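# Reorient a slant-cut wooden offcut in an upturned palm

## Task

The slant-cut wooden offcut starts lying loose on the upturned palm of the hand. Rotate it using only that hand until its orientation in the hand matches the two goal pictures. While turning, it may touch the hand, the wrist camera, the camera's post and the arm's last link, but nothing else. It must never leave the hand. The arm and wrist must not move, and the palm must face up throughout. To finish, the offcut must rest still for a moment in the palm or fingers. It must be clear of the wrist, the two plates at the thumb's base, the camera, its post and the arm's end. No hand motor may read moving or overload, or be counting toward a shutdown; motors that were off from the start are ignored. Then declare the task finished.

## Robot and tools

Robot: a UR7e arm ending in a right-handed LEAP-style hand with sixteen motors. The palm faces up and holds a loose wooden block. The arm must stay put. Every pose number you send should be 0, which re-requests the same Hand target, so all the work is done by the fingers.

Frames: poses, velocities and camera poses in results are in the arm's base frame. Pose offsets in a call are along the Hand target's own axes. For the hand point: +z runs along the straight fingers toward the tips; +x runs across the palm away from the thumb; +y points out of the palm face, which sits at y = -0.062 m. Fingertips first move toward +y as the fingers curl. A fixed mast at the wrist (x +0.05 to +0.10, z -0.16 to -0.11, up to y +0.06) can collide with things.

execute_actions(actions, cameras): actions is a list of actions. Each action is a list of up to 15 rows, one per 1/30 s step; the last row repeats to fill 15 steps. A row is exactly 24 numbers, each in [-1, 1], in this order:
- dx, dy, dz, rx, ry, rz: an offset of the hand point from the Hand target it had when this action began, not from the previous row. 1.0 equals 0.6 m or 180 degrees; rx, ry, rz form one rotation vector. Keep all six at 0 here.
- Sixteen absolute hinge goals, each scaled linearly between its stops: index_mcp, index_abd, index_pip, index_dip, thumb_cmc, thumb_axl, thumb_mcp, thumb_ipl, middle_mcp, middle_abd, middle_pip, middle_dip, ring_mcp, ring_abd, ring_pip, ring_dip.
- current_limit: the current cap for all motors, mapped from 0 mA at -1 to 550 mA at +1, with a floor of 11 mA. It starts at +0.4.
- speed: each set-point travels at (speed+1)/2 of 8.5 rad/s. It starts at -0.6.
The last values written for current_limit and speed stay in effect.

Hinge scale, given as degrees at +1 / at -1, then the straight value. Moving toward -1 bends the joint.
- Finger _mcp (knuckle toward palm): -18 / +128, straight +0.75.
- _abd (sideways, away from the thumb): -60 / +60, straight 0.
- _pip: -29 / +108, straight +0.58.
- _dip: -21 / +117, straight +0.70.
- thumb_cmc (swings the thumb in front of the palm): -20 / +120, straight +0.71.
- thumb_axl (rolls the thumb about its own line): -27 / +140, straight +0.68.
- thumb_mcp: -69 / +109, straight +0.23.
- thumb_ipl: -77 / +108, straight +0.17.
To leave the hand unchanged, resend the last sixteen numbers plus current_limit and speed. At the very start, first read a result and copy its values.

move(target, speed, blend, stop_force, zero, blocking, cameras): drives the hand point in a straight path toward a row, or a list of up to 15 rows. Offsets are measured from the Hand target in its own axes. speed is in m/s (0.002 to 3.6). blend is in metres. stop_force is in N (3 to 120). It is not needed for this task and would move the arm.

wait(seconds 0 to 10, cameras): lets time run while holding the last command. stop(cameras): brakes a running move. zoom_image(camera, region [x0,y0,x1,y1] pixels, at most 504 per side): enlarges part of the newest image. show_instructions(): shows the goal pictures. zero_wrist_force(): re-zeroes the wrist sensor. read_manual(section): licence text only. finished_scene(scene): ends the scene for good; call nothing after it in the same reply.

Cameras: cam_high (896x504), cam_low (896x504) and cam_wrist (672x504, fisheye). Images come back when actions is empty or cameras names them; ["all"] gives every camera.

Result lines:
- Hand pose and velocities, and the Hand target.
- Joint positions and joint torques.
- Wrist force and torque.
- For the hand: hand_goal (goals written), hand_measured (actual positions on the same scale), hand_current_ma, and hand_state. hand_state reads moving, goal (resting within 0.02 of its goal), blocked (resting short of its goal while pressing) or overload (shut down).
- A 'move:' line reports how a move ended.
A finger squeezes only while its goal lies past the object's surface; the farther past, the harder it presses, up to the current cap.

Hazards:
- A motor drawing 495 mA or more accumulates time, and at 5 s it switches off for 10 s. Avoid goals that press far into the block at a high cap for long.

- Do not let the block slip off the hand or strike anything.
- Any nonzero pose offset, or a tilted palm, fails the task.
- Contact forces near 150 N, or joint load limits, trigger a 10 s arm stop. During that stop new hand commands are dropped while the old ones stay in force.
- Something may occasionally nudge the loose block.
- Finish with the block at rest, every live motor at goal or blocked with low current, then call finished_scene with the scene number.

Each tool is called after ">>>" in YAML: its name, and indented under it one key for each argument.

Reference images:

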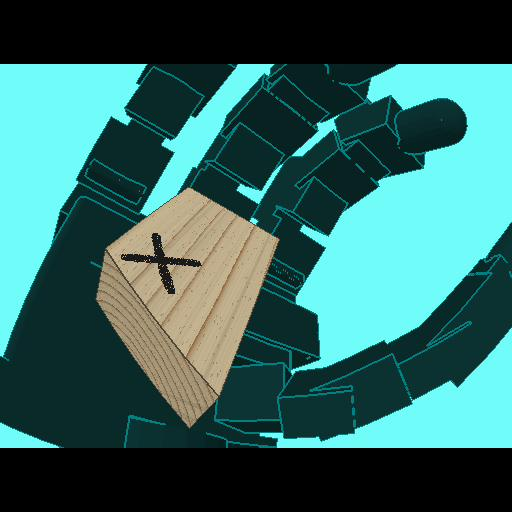

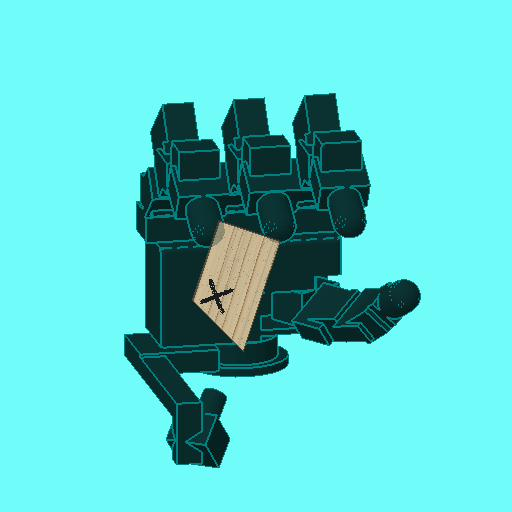

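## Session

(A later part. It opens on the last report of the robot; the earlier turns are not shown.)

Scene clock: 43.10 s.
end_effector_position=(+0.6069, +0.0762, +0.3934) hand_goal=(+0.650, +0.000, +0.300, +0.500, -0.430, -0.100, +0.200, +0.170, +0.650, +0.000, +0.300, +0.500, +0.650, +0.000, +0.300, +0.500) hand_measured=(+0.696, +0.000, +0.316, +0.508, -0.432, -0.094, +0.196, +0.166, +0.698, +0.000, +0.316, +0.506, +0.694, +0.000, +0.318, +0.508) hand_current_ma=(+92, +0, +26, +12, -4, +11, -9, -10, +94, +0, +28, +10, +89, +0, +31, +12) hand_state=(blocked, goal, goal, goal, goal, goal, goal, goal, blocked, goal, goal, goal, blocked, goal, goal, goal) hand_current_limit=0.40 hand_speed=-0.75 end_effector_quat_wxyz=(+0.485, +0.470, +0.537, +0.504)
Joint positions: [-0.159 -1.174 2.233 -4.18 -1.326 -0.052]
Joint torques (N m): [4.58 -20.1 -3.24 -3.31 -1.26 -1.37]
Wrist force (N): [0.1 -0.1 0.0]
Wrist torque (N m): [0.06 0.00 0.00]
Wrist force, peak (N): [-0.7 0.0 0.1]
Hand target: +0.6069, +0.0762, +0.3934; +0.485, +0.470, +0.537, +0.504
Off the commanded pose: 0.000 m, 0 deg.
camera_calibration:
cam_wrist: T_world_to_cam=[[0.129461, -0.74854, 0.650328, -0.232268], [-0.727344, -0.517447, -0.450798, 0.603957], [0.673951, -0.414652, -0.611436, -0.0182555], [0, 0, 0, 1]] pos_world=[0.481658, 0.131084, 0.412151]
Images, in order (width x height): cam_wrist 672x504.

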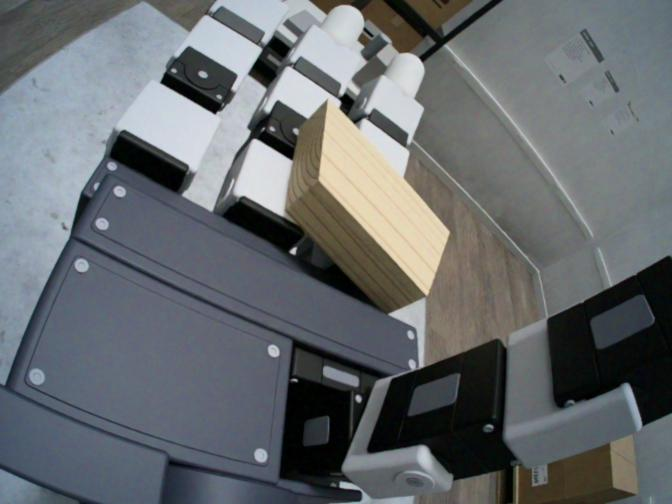

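>>> execute_actions:
  actions:
    - [[0,0,0,0,0,0,0.7,0,0.3,0.5,-0.3,0.36,-0.1,-0.4,0.7,0,0.3,0.5,0.7,0,0.3,0.5,0.4,-0.75]]
    - [[0,0,0,0,0,0,0.7,0,0.3,0.5,-0.3,0.4,-0.33,-0.8,0.7,0,0.3,0.5,0.7,0,0.3,0.5,0.4,-0.75]]
    - [[0,0,0,0,0,0,0.7,0,0.3,0.5,-0.4,0.38,-0.42,-0.65,0.7,0,0.3,0.5,0.7,0,0.3,0.5,0.4,-0.85]]
    - [[0,0,0,0,0,0,0.7,0,0.3,0.5,-0.6,0.34,-0.43,-0.5,0.7,0,0.3,0.5,0.7,0,0.3,0.5,0.4,-0.85]]
  cameras: ["cam_wrist"]

Scene clock: 45.67 s.
end_effector_position=(+0.6069, +0.0762, +0.3934) hand_goal=(+0.700, +0.000, +0.300, +0.500, -0.600, +0.340, -0.430, -0.500, +0.700, +0.000, +0.300, +0.500, +0.700, +0.000, +0.300, +0.500) hand_measured=(+0.718, +0.000, +0.314, +0.508, -0.554, +0.348, -0.380, -0.490, +0.720, +0.000, +0.316, +0.506, +0.718, +0.000, +0.318, +0.508) hand_current_ma=(+35, +0, +26, +12, +87, +18, +126, +22, +37, +0, +28, +10, +34, +0, +31, +12) hand_state=(goal, goal, goal, goal, blocked, goal, blocked, goal, goal, goal, goal, goal, goal, goal, goal, goal) hand_current_limit=0.40 hand_speed=-0.85 end_effector_quat_wxyz=(+0.485, +0.470, +0.537, +0.504)
Joint positions: [-0.159 -1.174 2.233 -4.18 -1.326 -0.052]
Joint torques (N m): [4.65 -19.61 -2.21 -3.2 -1.21 -1.37]
Wrist force (N): [-0.1 0.1 0.2]
Wrist torque (N m): [0.10 0.01 -0.03]
Wrist force, peak (N): [0.2 0.6 -0.4]
Hand target: +0.6069, +0.0762, +0.3934; +0.485, +0.470, +0.537, +0.504
Off the commanded pose: 0.000 m, 0 deg.
camera_calibration:
cam_wrist: T_world_to_cam=[[0.129461, -0.74854, 0.650328, -0.232268], [-0.727344, -0.517447, -0.450798, 0.603957], [0.673951, -0.414652, -0.611436, -0.0182555], [0, 0, 0, 1]] pos_world=[0.481658, 0.131084, 0.412151]
Images, in order (width x height): cam_wrist 672x504.

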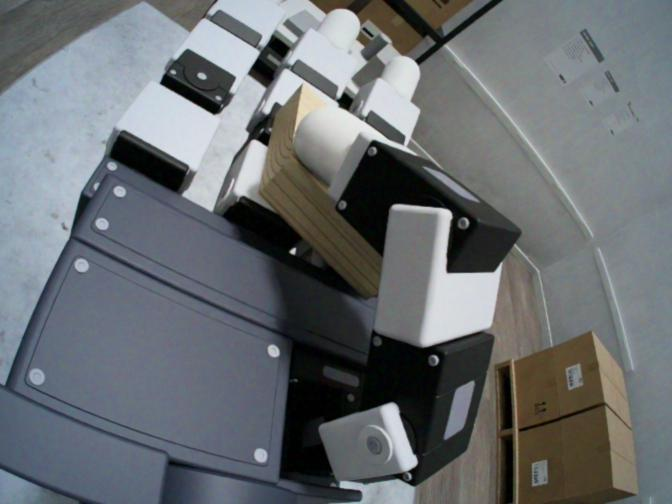

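>>> execute_actions:
  actions:
    - [[0,0,0,0,0,0,0.7,0,0.3,0.5,-0.4,0.36,-0.0,-0.4,0.7,0,0.3,0.5,0.7,0,0.3,0.5,0.4,-0.75]]
    - [[0,0,0,0,0,0,0.7,0,0.3,0.5,-0.36,0.4,-0.33,-0.8,0.7,0,0.3,0.5,0.7,0,0.3,0.5,0.4,-0.75]]
    - [[0,0,0,0,0,0,0.7,0,0.3,0.5,-0.45,0.4,-0.42,-0.62,0.7,0,0.3,0.5,0.7,0,0.3,0.5,0.4,-0.85]]
    - [[0,0,0,0,0,0,0.7,0,0.3,0.5,-0.6,0.4,-0.45,-0.45,0.7,0,0.3,0.5,0.7,0,0.3,0.5,0.4,-0.85]]
    - [[0,0,0,0,0,0,0.7,0,0.3,0.5,-0.55,0.4,-0.1,-0.3,0.7,0,0.3,0.5,0.7,0,0.3,0.5,0.4,-0.75]]
    - [[0,0,0,0,0,0,0.65,0,0.3,0.5,-0.43,0.0,0.2,0.17,0.65,0,0.3,0.5,0.65,0,0.3,0.5,0.4,-0.75]]
  cameras: ["cam_wrist"]

Scene clock: 49.53 s.
end_effector_position=(+0.6069, +0.0762, +0.3934) hand_goal=(+0.650, +0.000, +0.300, +0.500, -0.430, +0.000, +0.200, +0.170, +0.650, +0.000, +0.300, +0.500, +0.650, +0.000, +0.300, +0.500) hand_measured=(+0.696, +0.000, +0.314, +0.508, -0.432, +0.006, +0.196, +0.166, +0.696, +0.000, +0.316, +0.506, +0.694, +0.000, +0.318, +0.508) hand_current_ma=(+92, +0, +25, +12, -4, +11, -9, -10, +93, +0, +28, +10, +86, +0, +30, +12) hand_state=(blocked, goal, goal, goal, goal, goal, goal, goal, blocked, goal, goal, goal, blocked, goal, goal, goal) hand_current_limit=0.40 hand_speed=-0.75 end_effector_quat_wxyz=(+0.485, +0.470, +0.537, +0.504)
Joint positions: [-0.159 -1.174 2.233 -4.18 -1.326 -0.052]
Joint torques (N m): [4.31 -19.69 -1.03 -3.29 -0.92 -1.15]
Wrist force (N): [-0.1 0.0 0.1]
Wrist torque (N m): [0.07 0.02 -0.02]
Wrist force, peak (N): [-0.1 0.4 -0.5]
Hand target: +0.6069, +0.0762, +0.3934; +0.485, +0.470, +0.537, +0.504
Off the commanded pose: 0.000 m, 0 deg.
camera_calibration:
cam_wrist: T_world_to_cam=[[0.129461, -0.74854, 0.650328, -0.232268], [-0.727344, -0.517447, -0.450798, 0.603957], [0.673951, -0.414652, -0.611436, -0.0182555], [0, 0, 0, 1]] pos_world=[0.481658, 0.131084, 0.412151]
Images, in order (width x height): cam_wrist 672x504.

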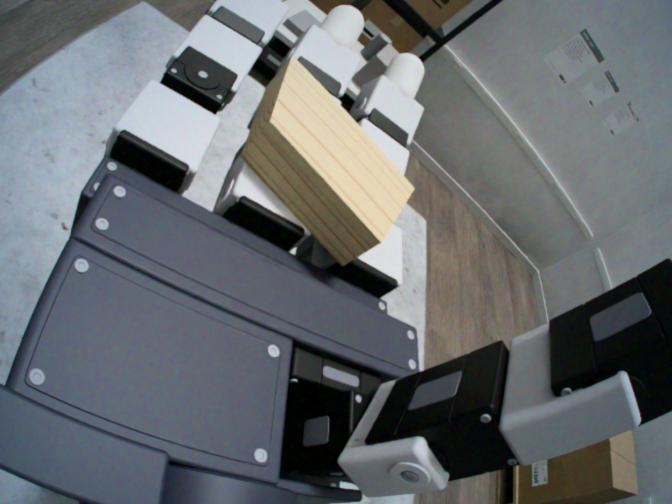

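>>> execute_actions:
  actions:
    - [[0,0,0,0,0,0,0.4,0,0.4,0.5,0,0.26,0.2,0.17,0.4,0,0.4,0.5,0.4,0,0.4,0.5,0.4,-0.8]]
    - [[0,0,0,0,0,0,0.1,0,0.4,0.5,0.2,0.26,0.2,0.17,0.1,0,0.4,0.5,0.1,0,0.4,0.5,0.4,-0.85]]
  cameras: ["cam_wrist"]

>>> execute_actions:
  actions:
    - [[0,0,0,0,0,0,-0.15,0,0.4,0.5,0.2,0.26,0.2,0.17,-0.15,0,0.4,0.5,-0.15,0,0.4,0.5,0.4,-0.85]]
  cameras: ["cam_wrist"]

>>> execute_actions:
  actions:
    - [[0,0,0,0,0,0,-0.35,0,0.4,0.5,0.2,0.26,0.2,0.17,-0.35,0,0.4,0.5,-0.35,0,0.4,0.5,0.4,-0.85]]
  cameras: ["cam_wrist"]

Scene clock: 51.37 s.
end_effector_position=(+0.6069, +0.0762, +0.3934) hand_goal=(+0.100, +0.000, +0.400, +0.500, +0.200, +0.260, +0.200, +0.170, +0.100, +0.000, +0.400, +0.500, +0.100, +0.000, +0.400, +0.500) hand_measured=(+0.140, +0.000, +0.400, +0.506, +0.210, +0.254, +0.200, +0.166, +0.140, +0.000, +0.400, +0.506, +0.138, +0.000, +0.400, +0.506) hand_current_ma=(+78, +0, -1, +11, +19, -10, -1, -8, +77, +0, -1, +10, +74, +0, -1, +11) hand_state=(blocked, goal, goal, goal, goal, goal, goal, goal, blocked, goal, goal, goal, blocked, goal, goal, goal) hand_current_limit=0.40 hand_speed=-0.85 end_effector_quat_wxyz=(+0.485, +0.470, +0.537, +0.504)
Joint positions: [-0.159 -1.174 2.233 -4.18 -1.326 -0.052]
Joint torques (N m): [4.75 -19.73 -1 -3.41 -0.93 -1.49]
Wrist force (N): [0.1 -0.2 -0.1]
Wrist torque (N m): [0.01 0.00 0.03]
Wrist force, peak (N): [-0.1 0.3 -0.4]
Hand target: +0.6069, +0.0762, +0.3934; +0.485, +0.470, +0.537, +0.504
Off the commanded pose: 0.000 m, 0 deg.
camera_calibration:
cam_wrist: T_world_to_cam=[[0.129461, -0.74854, 0.650328, -0.232268], [-0.727344, -0.517447, -0.450798, 0.603957], [0.673951, -0.414652, -0.611436, -0.0182555], [0, 0, 0, 1]] pos_world=[0.481658, 0.131084, 0.412151]
Images, in order (width x height): cam_wrist 672x504.

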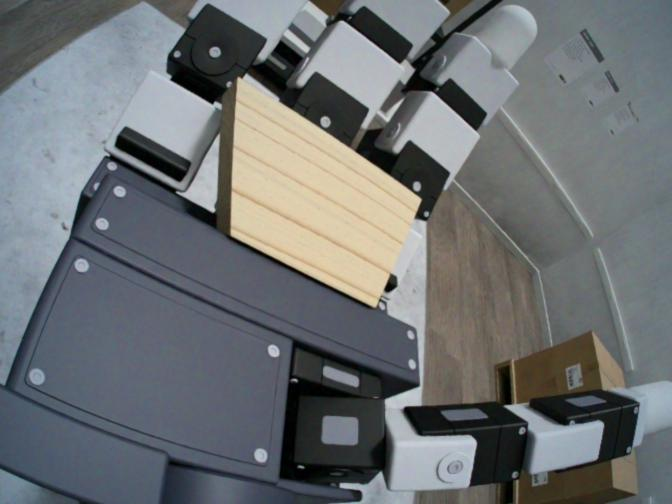

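Scene clock: 52.07 s.
end_effector_position=(+0.6069, +0.0762, +0.3934) hand_goal=(-0.150, +0.000, +0.400, +0.500, +0.200, +0.260, +0.200, +0.170, -0.150, +0.000, +0.400, +0.500, -0.150, +0.000, +0.400, +0.500) hand_measured=(+0.030, +0.016, +0.400, +0.506, +0.210, +0.254, +0.200, +0.166, +0.040, +0.000, +0.400, +0.506, +0.014, -0.020, +0.400, +0.506) hand_current_ma=(+385, +18, -1, +11, +19, -10, -1, -8, +385, +0, -1, +9, +356, -23, -1, +10) hand_state=(blocked, goal, goal, goal, goal, goal, goal, goal, blocked, goal, goal, goal, blocked, blocked, goal, goal) hand_current_limit=0.40 hand_speed=-0.85 end_effector_quat_wxyz=(+0.485, +0.470, +0.537, +0.504)
Joint positions: [-0.159 -1.174 2.233 -4.18 -1.326 -0.052]
Joint torques (N m): [4.95 -19.67 -0.73 -3.44 -1.21 -1.13]
Wrist force (N): [-0.1 0.2 -0.2]
Wrist torque (N m): [0.06 0.03 0.02]
Wrist force, peak (N): [0.0 -0.2 -0.4]
Hand target: +0.6069, +0.0762, +0.3934; +0.485, +0.470, +0.537, +0.504
Off the commanded pose: 0.000 m, 0 deg.
camera_calibration:
cam_wrist: T_world_to_cam=[[0.129461, -0.74854, 0.650328, -0.232268], [-0.727344, -0.517447, -0.450798, 0.603957], [0.673951, -0.414652, -0.611436, -0.0182555], [0, 0, 0, 1]] pos_world=[0.481658, 0.131084, 0.412151]
Images, in order (width x height): cam_wrist 672x504.

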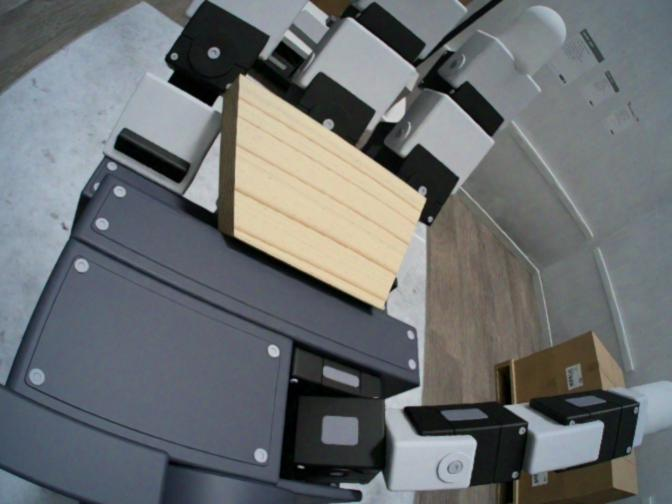

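Scene clock: 52.77 s.
end_effector_position=(+0.6069, +0.0762, +0.3934) hand_goal=(-0.350, +0.000, +0.400, +0.500, +0.200, +0.260, +0.200, +0.170, -0.350, +0.000, +0.400, +0.500, -0.350, +0.000, +0.400, +0.500) hand_measured=(+0.030, +0.016, +0.400, +0.506, +0.210, +0.254, +0.200, +0.166, +0.040, +0.000, +0.400, +0.506, +0.012, -0.020, +0.400, +0.506) hand_current_ma=(+385, +18, -1, +11, +19, -10, -1, -8, +385, +0, -1, +9, +385, -23, -1, +10) hand_state=(blocked, goal, goal, goal, goal, goal, goal, goal, blocked, goal, goal, goal, blocked, blocked, goal, goal) hand_current_limit=0.40 hand_speed=-0.85 end_effector_quat_wxyz=(+0.485, +0.470, +0.537, +0.504)
Joint positions: [-0.159 -1.174 2.233 -4.18 -1.326 -0.052]
Joint torques (N m): [4.23 -19.91 -2.09 -3.56 -0.9 -1.2]
Wrist force (N): [0.2 0.2 -0.2]
Wrist torque (N m): [0.06 -0.02 0.04]
Wrist force, peak (N): [-0.2 0.3 -0.4]
Hand target: +0.6069, +0.0762, +0.3934; +0.485, +0.470, +0.537, +0.504
Off the commanded pose: 0.000 m, 0 deg.
camera_calibration:
cam_wrist: T_world_to_cam=[[0.129461, -0.74854, 0.650328, -0.232268], [-0.727344, -0.517447, -0.450798, 0.603957], [0.673951, -0.414652, -0.611436, -0.0182555], [0, 0, 0, 1]] pos_world=[0.481658, 0.131084, 0.412151]
Images, in order (width x height): cam_wrist 672x504.

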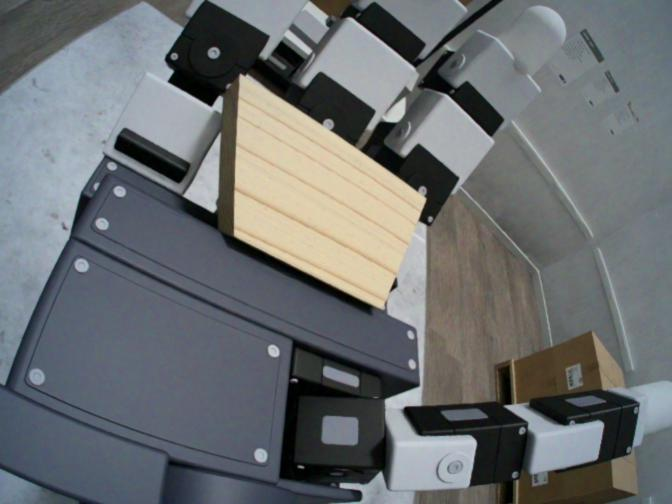

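>>> execute_actions:
  actions:
    - [[0,0,0,0,0,0,0.4,0,0.4,0.5,0,0.36,0.2,0.17,0.4,0,0.4,0.5,0.4,0,0.4,0.5,0.4,-0.75]]
    - [[0,0,0,0,0,0,0.7,0,0.3,0.5,-0.36,0.4,0.0,-0.4,0.7,0,0.3,0.5,0.7,0,0.3,0.5,0.4,-0.75]]
    - [[0,0,0,0,0,0,0.7,0,0.3,0.5,-0.36,0.4,-0.33,-0.8,0.7,0,0.3,0.5,0.7,0,0.3,0.5,0.4,-0.75]]
    - [[0,0,0,0,0,0,0.7,0,0.3,0.5,-0.43,0.38,-0.42,-0.65,0.7,0,0.3,0.5,0.7,0,0.3,0.5,0.4,-0.85]]
    - [[0,0,0,0,0,0,0.7,0,0.3,0.5,-0.55,0.38,-0.44,-0.48,0.7,0,0.3,0.5,0.7,0,0.3,0.5,0.4,-0.85]]
    - [[0,0,0,0,0,0,0.7,0,0.3,0.5,-0.45,0.4,0.0,-0.4,0.7,0,0.3,0.5,0.7,0,0.3,0.5,0.4,-0.75]]
    - [[0,0,0,0,0,0,0.7,0,0.3,0.5,-0.43,0.0,0.2,0.17,0.7,0,0.3,0.5,0.7,0,0.3,0.5,0.4,-0.75]]
  cameras: ["cam_wrist"]

Scene clock: 57.40 s.
end_effector_position=(+0.6069, +0.0762, +0.3934) hand_goal=(+0.700, +0.000, +0.300, +0.500, -0.430, +0.000, +0.200, +0.170, +0.700, +0.000, +0.300, +0.500, +0.700, +0.000, +0.300, +0.500) hand_measured=(+0.716, +0.008, +0.314, +0.506, -0.432, +0.006, +0.196, +0.166, +0.716, +0.000, +0.316, +0.506, +0.716, -0.010, +0.316, +0.506) hand_current_ma=(+31, +8, +24, +11, -4, +11, -9, -10, +31, +0, +27, +9, +31, -10, +29, +10) hand_state=(goal, goal, goal, goal, goal, goal, goal, goal, goal, goal, goal, goal, goal, goal, goal, goal) hand_current_limit=0.40 hand_speed=-0.75 end_effector_quat_wxyz=(+0.485, +0.470, +0.537, +0.504)
Joint positions: [-0.159 -1.174 2.233 -4.18 -1.326 -0.052]
Joint torques (N m): [4.36 -20.28 -0.63 -3.3 -0.84 -1.07]
Wrist force (N): [0.2 0.2 -0.3]
Wrist torque (N m): [0.11 -0.02 0.01]
Wrist force, peak (N): [0.0 0.7 -0.2]
Hand target: +0.6069, +0.0762, +0.3934; +0.485, +0.470, +0.537, +0.504
Off the commanded pose: 0.000 m, 0 deg.
camera_calibration:
cam_wrist: T_world_to_cam=[[0.129461, -0.74854, 0.650328, -0.232268], [-0.727344, -0.517447, -0.450798, 0.603957], [0.673951, -0.414652, -0.611436, -0.0182555], [0, 0, 0, 1]] pos_world=[0.481658, 0.131084, 0.412151]
Images, in order (width x height): cam_wrist 672x504.

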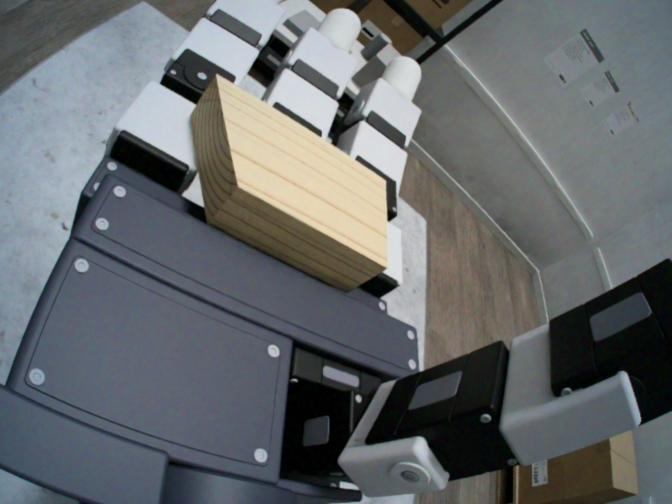

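>>> execute_actions:
  actions:
    - [[0,0,0,0,0,0,0.72,0,0.3,0.5,-0.36,0.4,0.0,-0.4,0.72,0,0.3,0.5,0.72,0,0.3,0.5,0.4,-0.75]]
    - [[0,0,0,0,0,0,0.72,0,0.3,0.5,-0.36,0.4,-0.34,-0.82,0.72,0,0.3,0.5,0.72,0,0.3,0.5,0.4,-0.75]]
    - [[0,0,0,0,0,0,0.72,0,0.3,0.5,-0.45,0.4,-0.44,-0.66,0.72,0,0.3,0.5,0.72,0,0.3,0.5,0.4,-0.85]]
    - [[0,0,0,0,0,0,0.72,0,0.3,0.5,-0.6,0.4,-0.48,-0.5,0.72,0,0.3,0.5,0.72,0,0.3,0.5,0.4,-0.85]]
    - [[0,0,0,0,0,0,0.72,0,0.3,0.5,-0.5,0.4,-0.1,-0.3,0.72,0,0.3,0.5,0.72,0,0.3,0.5,0.4,-0.75]]
    - [[0,0,0,0,0,0,0.72,0,0.3,0.5,-0.43,0.0,0.2,0.17,0.72,0,0.3,0.5,0.72,0,0.3,0.5,0.4,-0.75]]
  cameras: ["cam_wrist"]

Scene clock: 63.10 s.
end_effector_position=(+0.6069, +0.0762, +0.3934) hand_goal=(+0.720, +0.000, +0.300, +0.500, -0.430, +0.000, +0.200, +0.170, +0.720, +0.000, +0.300, +0.500, +0.720, +0.000, +0.300, +0.500) hand_measured=(+0.738, +0.008, +0.314, +0.506, -0.432, +0.006, +0.196, +0.166, +0.738, +0.000, +0.316, +0.506, +0.738, -0.010, +0.316, +0.506) hand_current_ma=(+32, +8, +24, +11, -4, +11, -9, -10, +34, +0, +27, +9, +33, -10, +29, +10) hand_state=(goal, goal, goal, goal, goal, goal, goal, goal, goal, goal, goal, goal, goal, goal, goal, goal) hand_current_limit=0.40 hand_speed=-0.75 end_effector_quat_wxyz=(+0.485, +0.470, +0.537, +0.504)
Joint positions: [-0.159 -1.174 2.233 -4.18 -1.326 -0.052]
Joint torques (N m): [4.47 -20.11 -1.05 -3.66 -0.81 -1.17]
Wrist force (N): [-0.2 0.0 0.0]
Wrist torque (N m): [0.07 0.03 -0.03]
Wrist force, peak (N): [-0.4 0.5 0.0]
Hand target: +0.6069, +0.0762, +0.3934; +0.485, +0.470, +0.537, +0.504
Off the commanded pose: 0.000 m, 0 deg.
camera_calibration:
cam_wrist: T_world_to_cam=[[0.129461, -0.74854, 0.650328, -0.232268], [-0.727344, -0.517447, -0.450798, 0.603957], [0.673951, -0.414652, -0.611436, -0.0182555], [0, 0, 0, 1]] pos_world=[0.481658, 0.131084, 0.412151]
Images, in order (width x height): cam_wrist 672x504.

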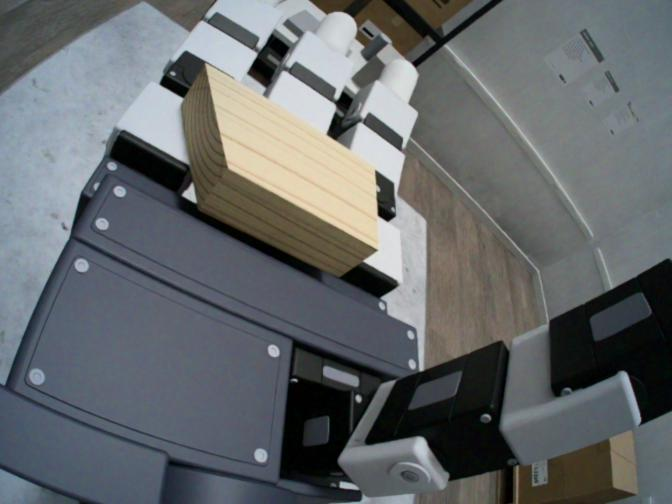

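>>> execute_actions:
  actions:
    - [[0,0,0,0,0,0,0.72,0,0.3,0.5,-0.43,0.25,0.2,-0.97,0.72,0,0.3,0.5,0.72,0,0.3,0.5,0.4,-0.65]]
    - [[0,0,0,0,0,0,0.72,0,0.3,0.5,-0.43,0.25,0.2,-0.97,0.72,0,0.3,0.5,0.72,0,0.3,0.5,0.4,-0.65]]
    - [[0,0,0,0,0,0,0.72,0,0.3,0.5,-0.43,0.3,-0.27,-0.97,0.72,0,0.3,0.5,0.72,0,0.3,0.5,0.4,-0.75]]
  cameras: ["cam_wrist"]

Scene clock: 65.27 s.
end_effector_position=(+0.6069, +0.0762, +0.3934) hand_goal=(+0.720, +0.000, +0.300, +0.500, -0.430, +0.300, -0.270, -0.970, +0.720, +0.000, +0.300, +0.500, +0.720, +0.000, +0.300, +0.500) hand_measured=(+0.738, +0.008, +0.314, +0.506, -0.412, +0.290, -0.198, -0.966, +0.738, +0.000, +0.316, +0.506, +0.738, -0.010, +0.316, +0.506) hand_current_ma=(+32, +8, +24, +11, +32, -21, +184, +6, +34, +0, +27, +9, +33, -10, +29, +10) hand_state=(goal, goal, goal, goal, goal, goal, blocked, goal, goal, goal, goal, goal, goal, goal, goal, goal) hand_current_limit=0.40 hand_speed=-0.75 end_effector_quat_wxyz=(+0.485, +0.470, +0.537, +0.504)
Joint positions: [-0.159 -1.174 2.233 -4.18 -1.326 -0.052]
Joint torques (N m): [3.18 -19.59 -1.15 -3.44 -1.04 -1.15]
Wrist force (N): [0.2 0.3 0.1]
Wrist torque (N m): [0.12 -0.02 0.00]
Wrist force, peak (N): [-0.1 0.3 -0.7]
Hand target: +0.6069, +0.0762, +0.3934; +0.485, +0.470, +0.537, +0.504
Off the commanded pose: 0.000 m, 0 deg.
camera_calibration:
cam_wrist: T_world_to_cam=[[0.129461, -0.74854, 0.650328, -0.232268], [-0.727344, -0.517447, -0.450798, 0.603957], [0.673951, -0.414652, -0.611436, -0.0182555], [0, 0, 0, 1]] pos_world=[0.481658, 0.131084, 0.412151]
Images, in order (width x height): cam_wrist 672x504.

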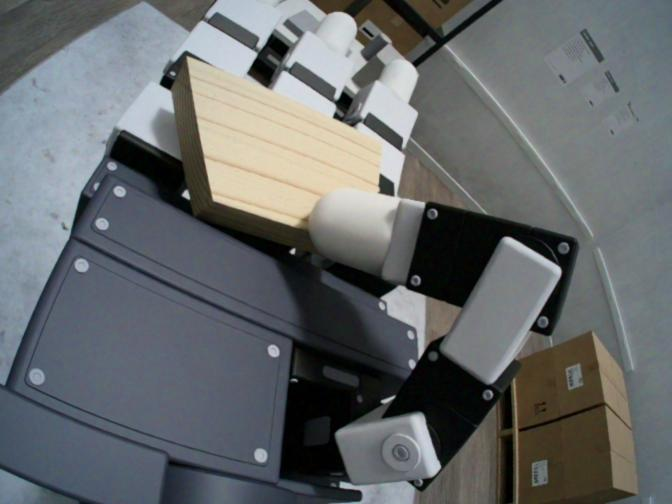

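>>> execute_actions:
  actions:
    - [[0,0,0,0,0,0,0.72,0,0.3,0.5,-0.55,0.3,-0.28,-0.88,0.72,0,0.3,0.5,0.72,0,0.3,0.5,0.4,-0.85]]
    - [[0,0,0,0,0,0,0.5,0,0.3,0.5,-0.6,0.32,-0.28,-0.82,0.5,0,0.3,0.5,0.5,0,0.3,0.5,0.4,-0.85]]
  cameras: ["cam_wrist"]

>>> execute_actions:
  actions:
    - [[0,0,0,0,0,0,0.25,0,0.3,0.5,-0.6,0.32,-0.28,-0.82,0.25,0,0.3,0.5,0.25,0,0.3,0.5,0.4,-0.85]]
    - [[0,0,0,0,0,0,0.05,0,0.3,0.5,-0.6,0.32,-0.28,-0.82,0.05,0,0.3,0.5,0.05,0,0.3,0.5,0.4,-0.85]]
  cameras: ["cam_wrist"]

Scene clock: 66.80 s.
end_effector_position=(+0.6069, +0.0762, +0.3934) hand_goal=(+0.500, +0.000, +0.300, +0.500, -0.600, +0.320, -0.280, -0.820, +0.500, +0.000, +0.300, +0.500, +0.500, +0.000, +0.300, +0.500) hand_measured=(+0.548, +0.008, +0.314, +0.506, -0.554, +0.310, -0.214, -0.812, +0.554, +0.000, +0.316, +0.506, +0.546, -0.010, +0.316, +0.506) hand_current_ma=(+94, +8, +24, +11, +88, -20, +168, +20, +107, +0, +27, +9, +90, -10, +29, +10) hand_state=(blocked, goal, goal, goal, blocked, goal, blocked, goal, blocked, goal, goal, goal, blocked, goal, goal, goal) hand_current_limit=0.40 hand_speed=-0.85 end_effector_quat_wxyz=(+0.485, +0.470, +0.537, +0.504)
Joint positions: [-0.159 -1.174 2.233 -4.18 -1.326 -0.052]
Joint torques (N m): [2.23 -19.26 -1.95 -3.45 -0.91 -0.99]
Wrist force (N): [0.3 0.1 0.2]
Wrist torque (N m): [0.08 -0.05 0.00]
Wrist force, peak (N): [-0.1 0.4 -0.3]
Hand target: +0.6069, +0.0762, +0.3934; +0.485, +0.470, +0.537, +0.504
Off the commanded pose: 0.000 m, 0 deg.
camera_calibration:
cam_wrist: T_world_to_cam=[[0.129461, -0.74854, 0.650328, -0.232268], [-0.727344, -0.517447, -0.450798, 0.603957], [0.673951, -0.414652, -0.611436, -0.0182555], [0, 0, 0, 1]] pos_world=[0.481658, 0.131084, 0.412151]
Images, in order (width x height): cam_wrist 672x504.

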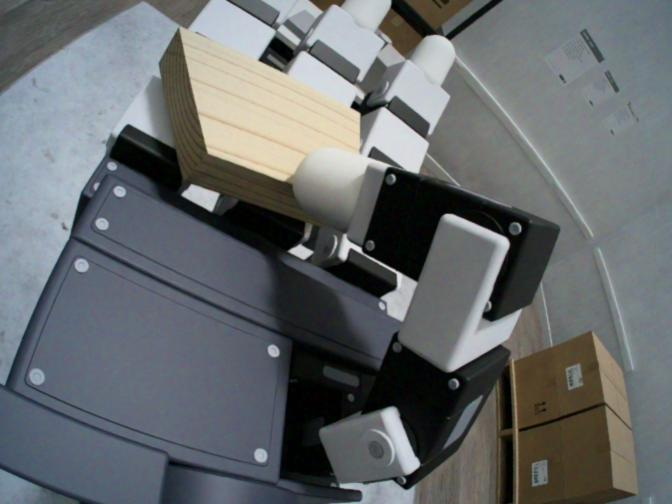

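Scene clock: 68.00 s.
end_effector_position=(+0.6069, +0.0762, +0.3934) hand_goal=(+0.050, +0.000, +0.300, +0.500, -0.600, +0.320, -0.280, -0.820, +0.050, +0.000, +0.300, +0.500, +0.050, +0.000, +0.300, +0.500) hand_measured=(+0.086, +0.008, +0.310, +0.506, -0.548, +0.266, -0.212, -0.834, +0.140, +0.000, +0.312, +0.506, +0.128, -0.010, +0.314, +0.506) hand_current_ma=(+70, +8, +18, +10, +99, -125, +172, -30, +188, +0, +21, +9, +161, -10, +23, +10) hand_state=(blocked, goal, goal, goal, blocked, blocked, blocked, goal, blocked, goal, goal, goal, blocked, goal, goal, goal) hand_current_limit=0.40 hand_speed=-0.85 end_effector_quat_wxyz=(+0.485, +0.470, +0.537, +0.504)
Joint positions: [-0.159 -1.174 2.233 -4.18 -1.326 -0.052]
Joint torques (N m): [5.13 -20.19 -2.25 -3.45 -0.65 -1.29]
Wrist force (N): [0.2 0.2 0.0]
Wrist torque (N m): [0.07 -0.03 -0.02]
Wrist force, peak (N): [0.0 0.5 -0.1]
Hand target: +0.6069, +0.0762, +0.3934; +0.485, +0.470, +0.537, +0.504
Off the commanded pose: 0.000 m, 0 deg.
camera_calibration:
cam_wrist: T_world_to_cam=[[0.129461, -0.74854, 0.650328, -0.232268], [-0.727344, -0.517447, -0.450798, 0.603957], [0.673951, -0.414652, -0.611436, -0.0182555], [0, 0, 0, 1]] pos_world=[0.481658, 0.131084, 0.412151]
Images, in order (width x height): cam_wrist 672x504.

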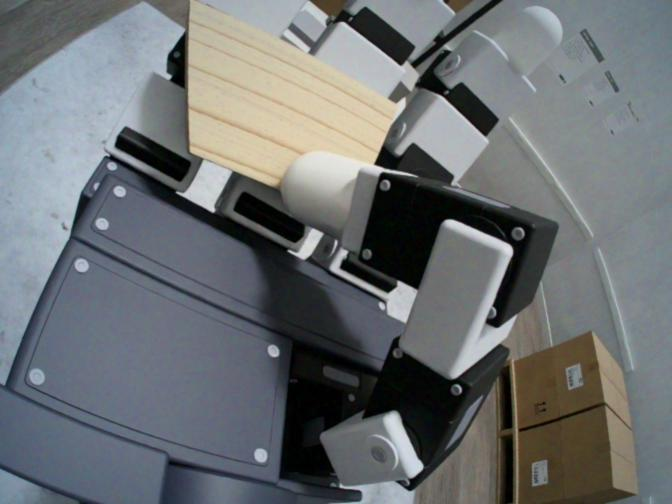

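>>> execute_actions:
  actions:
    - [[0,0,0,0,0,0,-0.15,0,0.3,0.5,-0.6,0.28,-0.26,-0.84,-0.15,0,0.3,0.5,-0.15,0,0.3,0.5,0.4,-0.85]]
  cameras: ["cam_wrist"]

>>> execute_actions:
  actions:
    - [[0,0,0,0,0,0,-0.35,0,0.3,0.5,-0.6,0.24,-0.26,-0.84,-0.35,0,0.3,0.5,-0.35,0,0.3,0.5,0.4,-0.85]]
  cameras: ["cam_wrist"]

Scene clock: 69.17 s.
end_effector_position=(+0.6069, +0.0762, +0.3934) hand_goal=(-0.150, +0.000, +0.300, +0.500, -0.600, +0.280, -0.260, -0.840, -0.150, +0.000, +0.300, +0.500, -0.150, +0.000, +0.300, +0.500) hand_measured=(-0.122, +0.008, +0.308, +0.506, -0.538, +0.208, -0.202, -0.884, -0.046, +0.000, +0.310, +0.506, -0.060, -0.008, +0.310, +0.506) hand_current_ma=(+52, +8, +13, +10, +120, -169, +145, -114, +219, +0, +17, +9, +186, -8, +18, +10) hand_state=(blocked, goal, goal, goal, blocked, blocked, blocked, blocked, blocked, goal, goal, goal, blocked, goal, goal, goal) hand_current_limit=0.40 hand_speed=-0.85 end_effector_quat_wxyz=(+0.485, +0.470, +0.537, +0.504)
Joint positions: [-0.159 -1.174 2.233 -4.18 -1.326 -0.052]
Joint torques (N m): [4.66 -18.96 -1.68 -3.31 -1.02 -1.25]
Wrist force (N): [-0.1 0.0 -0.1]
Wrist torque (N m): [0.03 0.01 -0.04]
Wrist force, peak (N): [0.0 0.4 -0.4]
Hand target: +0.6069, +0.0762, +0.3934; +0.485, +0.470, +0.537, +0.504
Off the commanded pose: 0.000 m, 0 deg.
camera_calibration:
cam_wrist: T_world_to_cam=[[0.129461, -0.74854, 0.650328, -0.232268], [-0.727344, -0.517447, -0.450798, 0.603957], [0.673951, -0.414652, -0.611436, -0.0182555], [0, 0, 0, 1]] pos_world=[0.481658, 0.131084, 0.412151]
Images, in order (width x height): cam_wrist 672x504.

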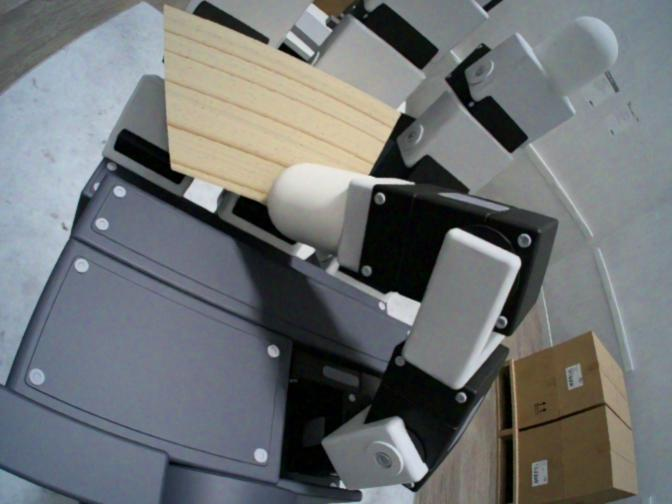

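Scene clock: 69.87 s.
end_effector_position=(+0.6069, +0.0762, +0.3934) hand_goal=(-0.350, +0.000, +0.300, +0.500, -0.600, +0.240, -0.260, -0.840, -0.350, +0.000, +0.300, +0.500, -0.350, +0.000, +0.300, +0.500) hand_measured=(-0.334, +0.008, +0.306, +0.506, -0.538, +0.140, -0.202, -0.922, -0.228, +0.000, +0.308, +0.506, -0.246, -0.006, +0.308, +0.506) hand_current_ma=(+30, +8, +9, +9, +121, -245, +145, -218, +260, +0, +12, +8, +217, -7, +13, +9) hand_state=(goal, goal, goal, goal, blocked, blocked, blocked, blocked, blocked, goal, goal, goal, blocked, goal, goal, goal) hand_current_limit=0.40 hand_speed=-0.85 end_effector_quat_wxyz=(+0.485, +0.470, +0.537, +0.504)
Joint positions: [-0.159 -1.174 2.233 -4.18 -1.326 -0.052]
Joint torques (N m): [3.42 -19.78 -2.47 -3.31 -0.76 -1.4]
Wrist force (N): [0.3 -0.2 0.2]
Wrist torque (N m): [-0.08 -0.05 -0.02]
Wrist force, peak (N): [-0.3 0.1 -0.5]
Hand target: +0.6069, +0.0762, +0.3934; +0.485, +0.470, +0.537, +0.504
Off the commanded pose: 0.000 m, 0 deg.
camera_calibration:
cam_wrist: T_world_to_cam=[[0.129461, -0.74854, 0.650328, -0.232268], [-0.727344, -0.517447, -0.450798, 0.603957], [0.673951, -0.414652, -0.611436, -0.0182555], [0, 0, 0, 1]] pos_world=[0.481658, 0.131084, 0.412151]
Images, in order (width x height): cam_wrist 672x504.

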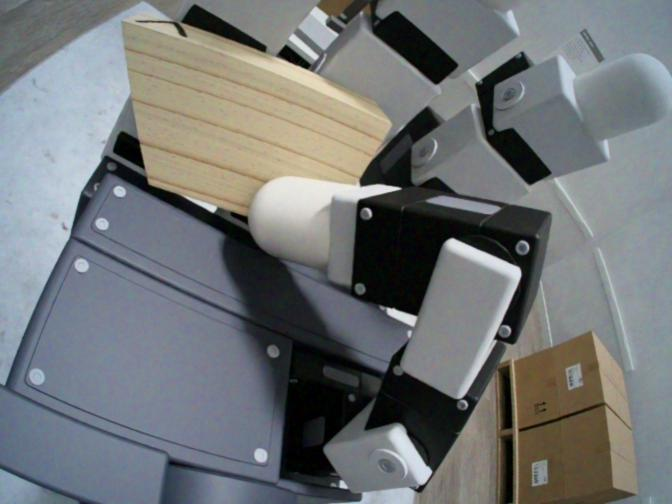

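>>> execute_actions:
  actions:
    - [[0,0,0,0,0,0,-0.55,0,0.3,0.5,-0.6,0.1,-0.24,-0.9,-0.55,0,0.3,0.5,-0.55,0,0.3,0.5,0.4,-0.86]]
  cameras: ["cam_wrist"]

>>> execute_actions:
  actions:
    - [[0,0,0,0,0,0,-0.7,0,0.3,0.5,-0.6,0.02,-0.24,-0.9,-0.7,0,0.3,0.5,-0.7,0,0.3,0.5,0.4,-0.88]]
  cameras: ["cam_wrist"]

Scene clock: 72.77 s.
end_effector_position=(+0.6069, +0.0762, +0.3934) hand_goal=(-0.550, +0.000, +0.300, +0.500, -0.600, +0.100, -0.240, -0.900, -0.550, +0.000, +0.300, +0.500, -0.550, +0.000, +0.300, +0.500) hand_measured=(-0.544, +0.008, +0.304, +0.506, -0.538, +0.064, -0.228, -0.964, -0.408, +0.000, +0.306, +0.506, -0.406, -0.006, +0.306, +0.506) hand_current_ma=(+10, +8, +6, +9, +121, -82, +26, -169, +307, +0, +10, +8, +309, -6, +10, +9) hand_state=(goal, goal, goal, goal, blocked, blocked, goal, blocked, blocked, goal, goal, goal, blocked, goal, goal, goal) hand_current_limit=0.40 hand_speed=-0.86 end_effector_quat_wxyz=(+0.485, +0.470, +0.537, +0.504)
Joint positions: [-0.159 -1.174 2.233 -4.18 -1.326 -0.052]
Joint torques (N m): [4.05 -19.72 -2.06 -3.17 -0.86 -0.87]
Wrist force (N): [-0.3 -0.1 -0.2]
Wrist torque (N m): [-0.07 0.04 -0.07]
Wrist force, peak (N): [-0.3 0.5 -0.4]
Hand target: +0.6069, +0.0762, +0.3934; +0.485, +0.470, +0.537, +0.504
Off the commanded pose: 0.000 m, 0 deg.
camera_calibration:
cam_wrist: T_world_to_cam=[[0.129461, -0.74854, 0.650328, -0.232268], [-0.727344, -0.517447, -0.450798, 0.603957], [0.673951, -0.414652, -0.611436, -0.0182555], [0, 0, 0, 1]] pos_world=[0.481658, 0.131084, 0.412151]
Images, in order (width x height): cam_wrist 672x504.

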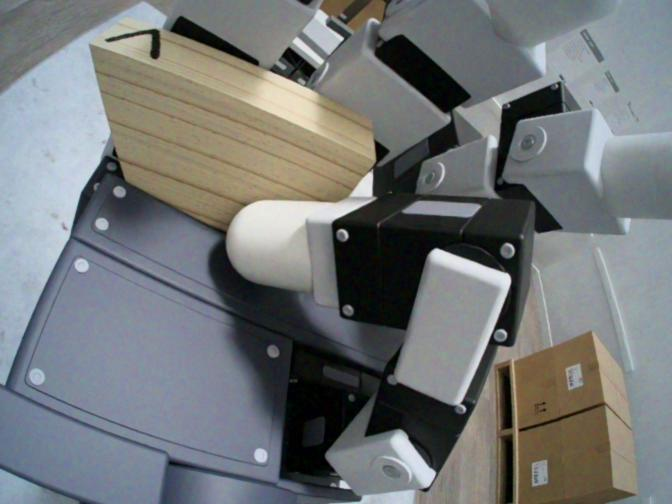

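Scene clock: 73.47 s.
end_effector_position=(+0.6069, +0.0762, +0.3934) hand_goal=(-0.700, +0.000, +0.300, +0.500, -0.600, +0.020, -0.240, -0.900, -0.700, +0.000, +0.300, +0.500, -0.700, +0.000, +0.300, +0.500) hand_measured=(-0.698, +0.008, +0.304, +0.506, -0.596, +0.020, -0.242, -0.920, -0.430, +0.000, +0.306, +0.506, -0.412, -0.006, +0.306, +0.506) hand_current_ma=(+2, +8, +5, +9, +6, +1, -2, -47, +385, +0, +10, +8, +385, -6, +10, +9) hand_state=(goal, goal, goal, goal, goal, goal, goal, goal, blocked, goal, goal, goal, blocked, goal, goal, goal) hand_current_limit=0.40 hand_speed=-0.88 end_effector_quat_wxyz=(+0.485, +0.470, +0.537, +0.504)
Joint positions: [-0.159 -1.174 2.233 -4.18 -1.326 -0.052]
Joint torques (N m): [4.42 -19.7 -1.43 -3.19 -0.84 -0.93]
Wrist force (N): [-0.2 -0.1 -0.3]
Wrist torque (N m): [-0.07 0.03 -0.06]
Wrist force, peak (N): [-0.4 -0.2 0.1]
Hand target: +0.6069, +0.0762, +0.3934; +0.485, +0.470, +0.537, +0.504
Off the commanded pose: 0.000 m, 0 deg.
camera_calibration:
cam_wrist: T_world_to_cam=[[0.129461, -0.74854, 0.650328, -0.232268], [-0.727344, -0.517447, -0.450798, 0.603957], [0.673951, -0.414652, -0.611436, -0.0182555], [0, 0, 0, 1]] pos_world=[0.481658, 0.131084, 0.412151]
Images, in order (width x height): cam_wrist 672x504.

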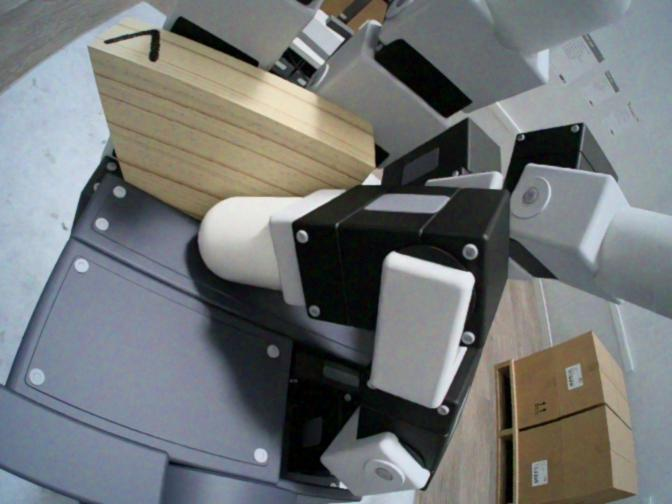

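>>> execute_actions:
  actions:
    - [[0,0,0,0,0,0,-0.45,0,0.3,0.5,-0.6,0.02,-0.24,-0.9,-0.5,0,-0.1,0.4,-0.5,0,-0.1,0.4,0.4,-0.85]]
  cameras: ["cam_wrist"]

>>> execute_actions:
  actions:
    - [[0,0,0,0,0,0,-0.45,0,0,0.3,-0.6,-0.05,-0.24,-0.9,-0.5,0,-0.4,0.3,-0.5,0,-0.4,0.3,0.4,-0.85]]
  cameras: ["cam_wrist"]

Scene clock: 74.90 s.
end_effector_position=(+0.6069, +0.0762, +0.3934) hand_goal=(-0.450, +0.000, +0.300, +0.500, -0.600, +0.020, -0.240, -0.900, -0.500, +0.000, -0.100, +0.400, -0.500, +0.000, -0.100, +0.400) hand_measured=(-0.452, +0.008, +0.304, +0.506, -0.596, +0.016, -0.244, -0.920, -0.418, +0.000, -0.050, +0.404, -0.410, -0.006, -0.096, +0.406) hand_current_ma=(-5, +8, +5, +9, +5, -8, -8, -47, +170, +0, +95, +8, +186, -6, +5, +9) hand_state=(goal, goal, goal, goal, goal, goal, goal, goal, blocked, goal, blocked, goal, blocked, goal, goal, goal) hand_current_limit=0.40 hand_speed=-0.85 end_effector_quat_wxyz=(+0.485, +0.470, +0.537, +0.504)
Joint positions: [-0.159 -1.174 2.233 -4.18 -1.326 -0.052]
Joint torques (N m): [3.45 -21.87 -1.71 -3.1 -1.14 -1.12]
Wrist force (N): [0.1 0.3 0.1]
Wrist torque (N m): [-0.04 -0.02 -0.03]
Wrist force, peak (N): [0.0 0.6 -0.3]
Hand target: +0.6069, +0.0762, +0.3934; +0.485, +0.470, +0.537, +0.504
Off the commanded pose: 0.000 m, 0 deg.
camera_calibration:
cam_wrist: T_world_to_cam=[[0.129461, -0.74854, 0.650328, -0.232268], [-0.727344, -0.517447, -0.450798, 0.603957], [0.673951, -0.414652, -0.611436, -0.0182555], [0, 0, 0, 1]] pos_world=[0.481658, 0.131084, 0.412151]
Images, in order (width x height): cam_wrist 672x504.

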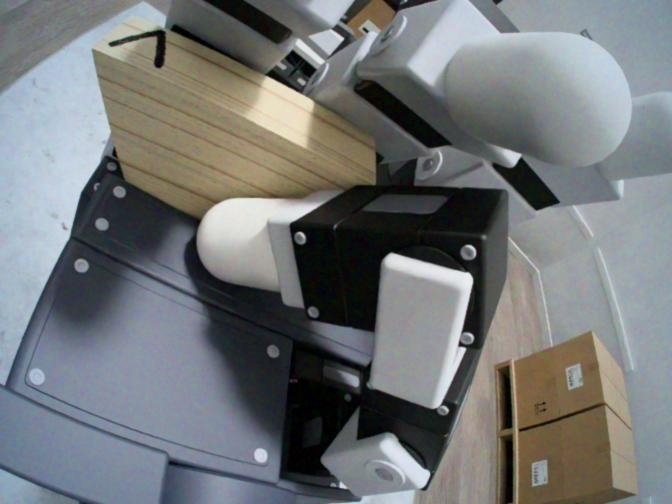

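Scene clock: 75.70 s.
end_effector_position=(+0.6069, +0.0762, +0.3934) hand_goal=(-0.450, +0.000, +0.000, +0.300, -0.600, -0.050, -0.240, -0.900, -0.500, +0.000, -0.400, +0.300, -0.500, +0.000, -0.400, +0.300) hand_measured=(-0.452, +0.008, +0.004, +0.306, -0.602, -0.042, -0.248, -0.906, -0.406, -0.010, -0.180, +0.336, -0.408, -0.022, -0.342, +0.306) hand_current_ma=(-4, +8, +5, +9, -2, +16, -15, -13, +195, -11, +385, +66, +192, -25, +108, +8) hand_state=(goal, goal, goal, goal, goal, goal, goal, goal, blocked, goal, blocked, blocked, blocked, blocked, blocked, goal) hand_current_limit=0.40 hand_speed=-0.85 end_effector_quat_wxyz=(+0.485, +0.470, +0.537, +0.504)
Joint positions: [-0.159 -1.174 2.233 -4.18 -1.326 -0.052]
Joint torques (N m): [3.23 -20.22 -2.43 -3.51 -0.94 -1.17]
Wrist force (N): [0.0 0.2 -0.1]
Wrist torque (N m): [-0.04 0.00 -0.04]
Wrist force, peak (N): [-0.5 0.3 -0.3]
Hand target: +0.6069, +0.0762, +0.3934; +0.485, +0.470, +0.537, +0.504
Off the commanded pose: 0.000 m, 0 deg.
camera_calibration:
cam_wrist: T_world_to_cam=[[0.129461, -0.74854, 0.650328, -0.232268], [-0.727344, -0.517447, -0.450798, 0.603957], [0.673951, -0.414652, -0.611436, -0.0182555], [0, 0, 0, 1]] pos_world=[0.481658, 0.131084, 0.412151]
Images, in order (width x height): cam_wrist 672x504.

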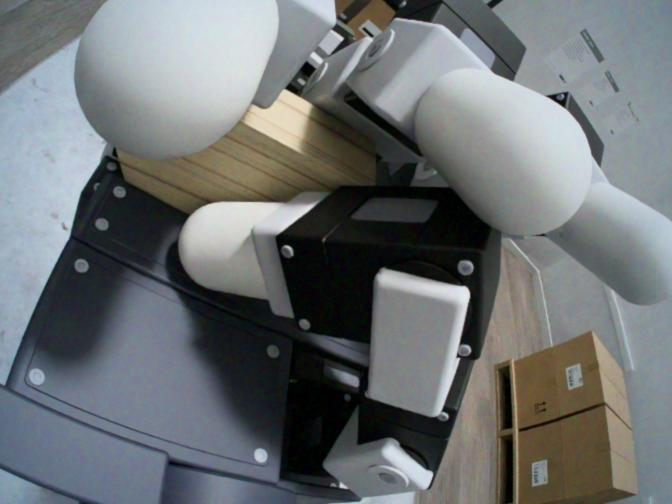

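>>> execute_actions:
  actions:
    - [[0,0,0,0,0,0,-0.2,0,0.1,0.3,-0.6,-0.04,-0.24,-0.9,-0.3,0,0.1,0.3,-0.3,0,0.1,0.3,0.4,-0.8]]
    - [[0,0,0,0,0,0,0.1,0,0.1,0.3,-0.6,-0.04,-0.24,-0.9,0.1,0,0.1,0.3,0.1,0,0.1,0.3,0.4,-0.85]]
  cameras: ["cam_wrist"]

Scene clock: 78.13 s.
end_effector_position=(+0.6069, +0.0762, +0.3934) hand_goal=(+0.100, +0.000, +0.100, +0.300, -0.600, -0.040, -0.240, -0.900, +0.100, +0.000, +0.100, +0.300, +0.100, +0.000, +0.100, +0.300) hand_measured=(+0.110, +0.008, +0.096, +0.306, -0.600, -0.042, -0.248, -0.906, +0.108, -0.010, +0.096, +0.304, +0.108, -0.010, +0.096, +0.306) hand_current_ma=(+16, +8, -6, +9, -1, -2, -15, -11, +16, -12, -7, +8, +15, -10, -8, +8) hand_state=(goal, goal, goal, goal, goal, goal, goal, goal, goal, goal, goal, goal, goal, goal, goal, goal) hand_current_limit=0.40 hand_speed=-0.85 end_effector_quat_wxyz=(+0.485, +0.470, +0.537, +0.504)
Joint positions: [-0.159 -1.174 2.233 -4.18 -1.326 -0.052]
Joint torques (N m): [4.77 -20.36 -1.6 -3.48 -0.89 -0.91]
Wrist force (N): [-0.3 0.2 -0.1]
Wrist torque (N m): [0.06 0.04 -0.06]
Wrist force, peak (N): [-0.1 0.5 -0.3]
Hand target: +0.6069, +0.0762, +0.3934; +0.485, +0.470, +0.537, +0.504
Off the commanded pose: 0.000 m, 0 deg.
camera_calibration:
cam_wrist: T_world_to_cam=[[0.129461, -0.74854, 0.650328, -0.232268], [-0.727344, -0.517447, -0.450798, 0.603957], [0.673951, -0.414652, -0.611436, -0.0182555], [0, 0, 0, 1]] pos_world=[0.481658, 0.131084, 0.412151]
Images, in order (width x height): cam_wrist 672x504.

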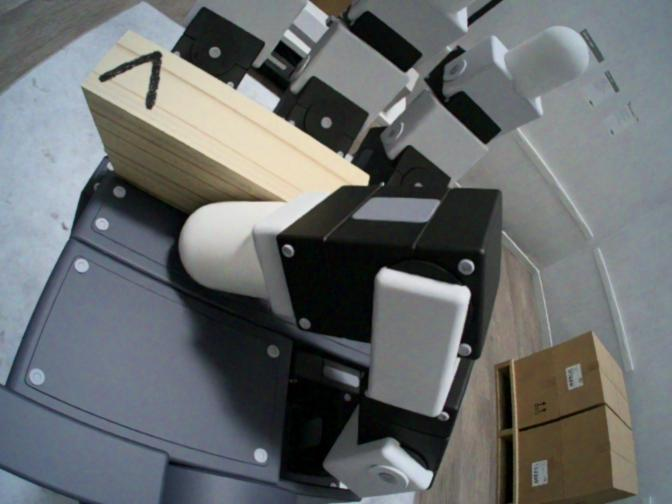

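>>> execute_actions:
  actions:
    - [[0,0,0,0,0,0,0.55,0,0.1,0.3,-0.6,-0.04,-0.24,-0.9,0.55,0,0.1,0.3,0.55,0,0.1,0.3,0.4,-0.75]]
    - [[0,0,0,0,0,0,0.55,0,-0.59,-0.46,-0.6,-0.04,-0.24,-0.9,0.55,0,-0.59,-0.46,0.55,0,-0.59,-0.46,0.4,-0.75]]
    - [[0,0,0,0,0,0,0.48,0,-0.59,-0.46,-0.6,-0.04,-0.24,-0.9,0.48,0,-0.59,-0.46,0.48,0,-0.59,-0.46,0.4,-0.75]]
  cameras: ["cam_wrist"]

>>> execute_actions:
  actions:
    - [[0,0,0,0,0,0,0.3,0,-0.59,-0.46,-0.6,-0.2,-0.24,-0.9,0.3,0,-0.59,-0.46,0.3,0,-0.59,-0.46,0.4,-0.85]]
  cameras: ["cam_wrist"]

Scene clock: 80.23 s.
end_effector_position=(+0.6069, +0.0762, +0.3934) hand_goal=(+0.480, +0.000, -0.590, -0.460, -0.600, -0.040, -0.240, -0.900, +0.480, +0.000, -0.590, -0.460, +0.480, +0.000, -0.590, -0.460) hand_measured=(+0.518, +0.008, -0.584, -0.454, -0.600, -0.042, -0.248, -0.906, +0.516, -0.010, -0.584, -0.456, +0.516, -0.010, -0.584, -0.454) hand_current_ma=(+73, +8, +8, +9, -1, -2, -15, -11, +72, -11, +9, +8, +70, -10, +10, +8) hand_state=(blocked, goal, goal, goal, goal, goal, goal, goal, blocked, goal, goal, goal, blocked, goal, goal, goal) hand_current_limit=0.40 hand_speed=-0.75 end_effector_quat_wxyz=(+0.485, +0.470, +0.537, +0.504)
Joint positions: [-0.159 -1.174 2.233 -4.18 -1.326 -0.052]
Joint torques (N m): [4.16 -19.67 -1.99 -3.44 -0.94 -1.04]
Wrist force (N): [-0.2 0.1 -0.1]
Wrist torque (N m): [0.05 0.02 -0.05]
Wrist force, peak (N): [0.2 0.6 -0.2]
Hand target: +0.6069, +0.0762, +0.3934; +0.485, +0.470, +0.537, +0.504
Off the commanded pose: 0.000 m, 0 deg.
camera_calibration:
cam_wrist: T_world_to_cam=[[0.129461, -0.74854, 0.650328, -0.232268], [-0.727344, -0.517447, -0.450798, 0.603957], [0.673951, -0.414652, -0.611436, -0.0182555], [0, 0, 0, 1]] pos_world=[0.481658, 0.131084, 0.412151]
Images, in order (width x height): cam_wrist 672x504.

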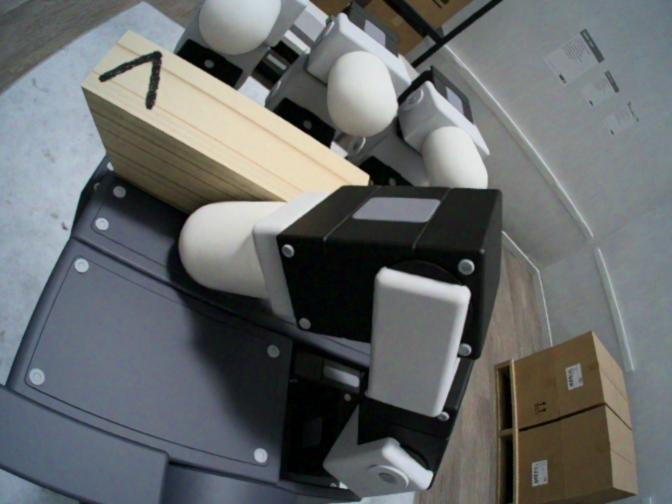

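Scene clock: 80.93 s.
end_effector_position=(+0.6069, +0.0762, +0.3934) hand_goal=(+0.300, +0.000, -0.590, -0.460, -0.600, -0.200, -0.240, -0.900, +0.300, +0.000, -0.590, -0.460, +0.300, +0.000, -0.590, -0.460) hand_measured=(+0.334, +0.008, -0.586, -0.454, -0.600, -0.184, -0.246, -0.904, +0.332, -0.010, -0.586, -0.456, +0.332, -0.010, -0.586, -0.454) hand_current_ma=(+65, +8, +6, +9, -1, +32, -14, -7, +63, -11, +7, +8, +62, -10, +8, +8) hand_state=(blocked, goal, goal, goal, goal, goal, goal, goal, blocked, goal, goal, goal, blocked, goal, goal, goal) hand_current_limit=0.40 hand_speed=-0.85 end_effector_quat_wxyz=(+0.485, +0.470, +0.537, +0.504)
Joint positions: [-0.159 -1.174 2.233 -4.18 -1.326 -0.052]
Joint torques (N m): [3.15 -20.21 -1.61 -3.59 -0.87 -1.21]
Wrist force (N): [0.0 0.1 -0.2]
Wrist torque (N m): [0.05 0.01 -0.05]
Wrist force, peak (N): [-0.4 0.4 -0.3]
Hand target: +0.6069, +0.0762, +0.3934; +0.485, +0.470, +0.537, +0.504
Off the commanded pose: 0.000 m, 0 deg.
camera_calibration:
cam_wrist: T_world_to_cam=[[0.129461, -0.74854, 0.650328, -0.232268], [-0.727344, -0.517447, -0.450798, 0.603957], [0.673951, -0.414652, -0.611436, -0.0182555], [0, 0, 0, 1]] pos_world=[0.481658, 0.131084, 0.412151]
Images, in order (width x height): cam_wrist 672x504.

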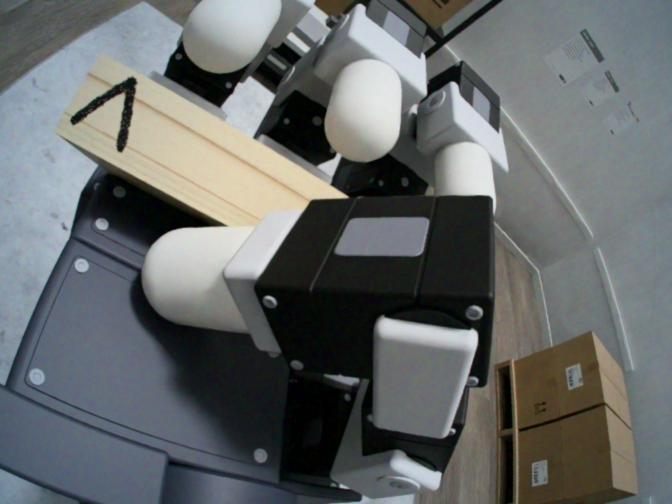

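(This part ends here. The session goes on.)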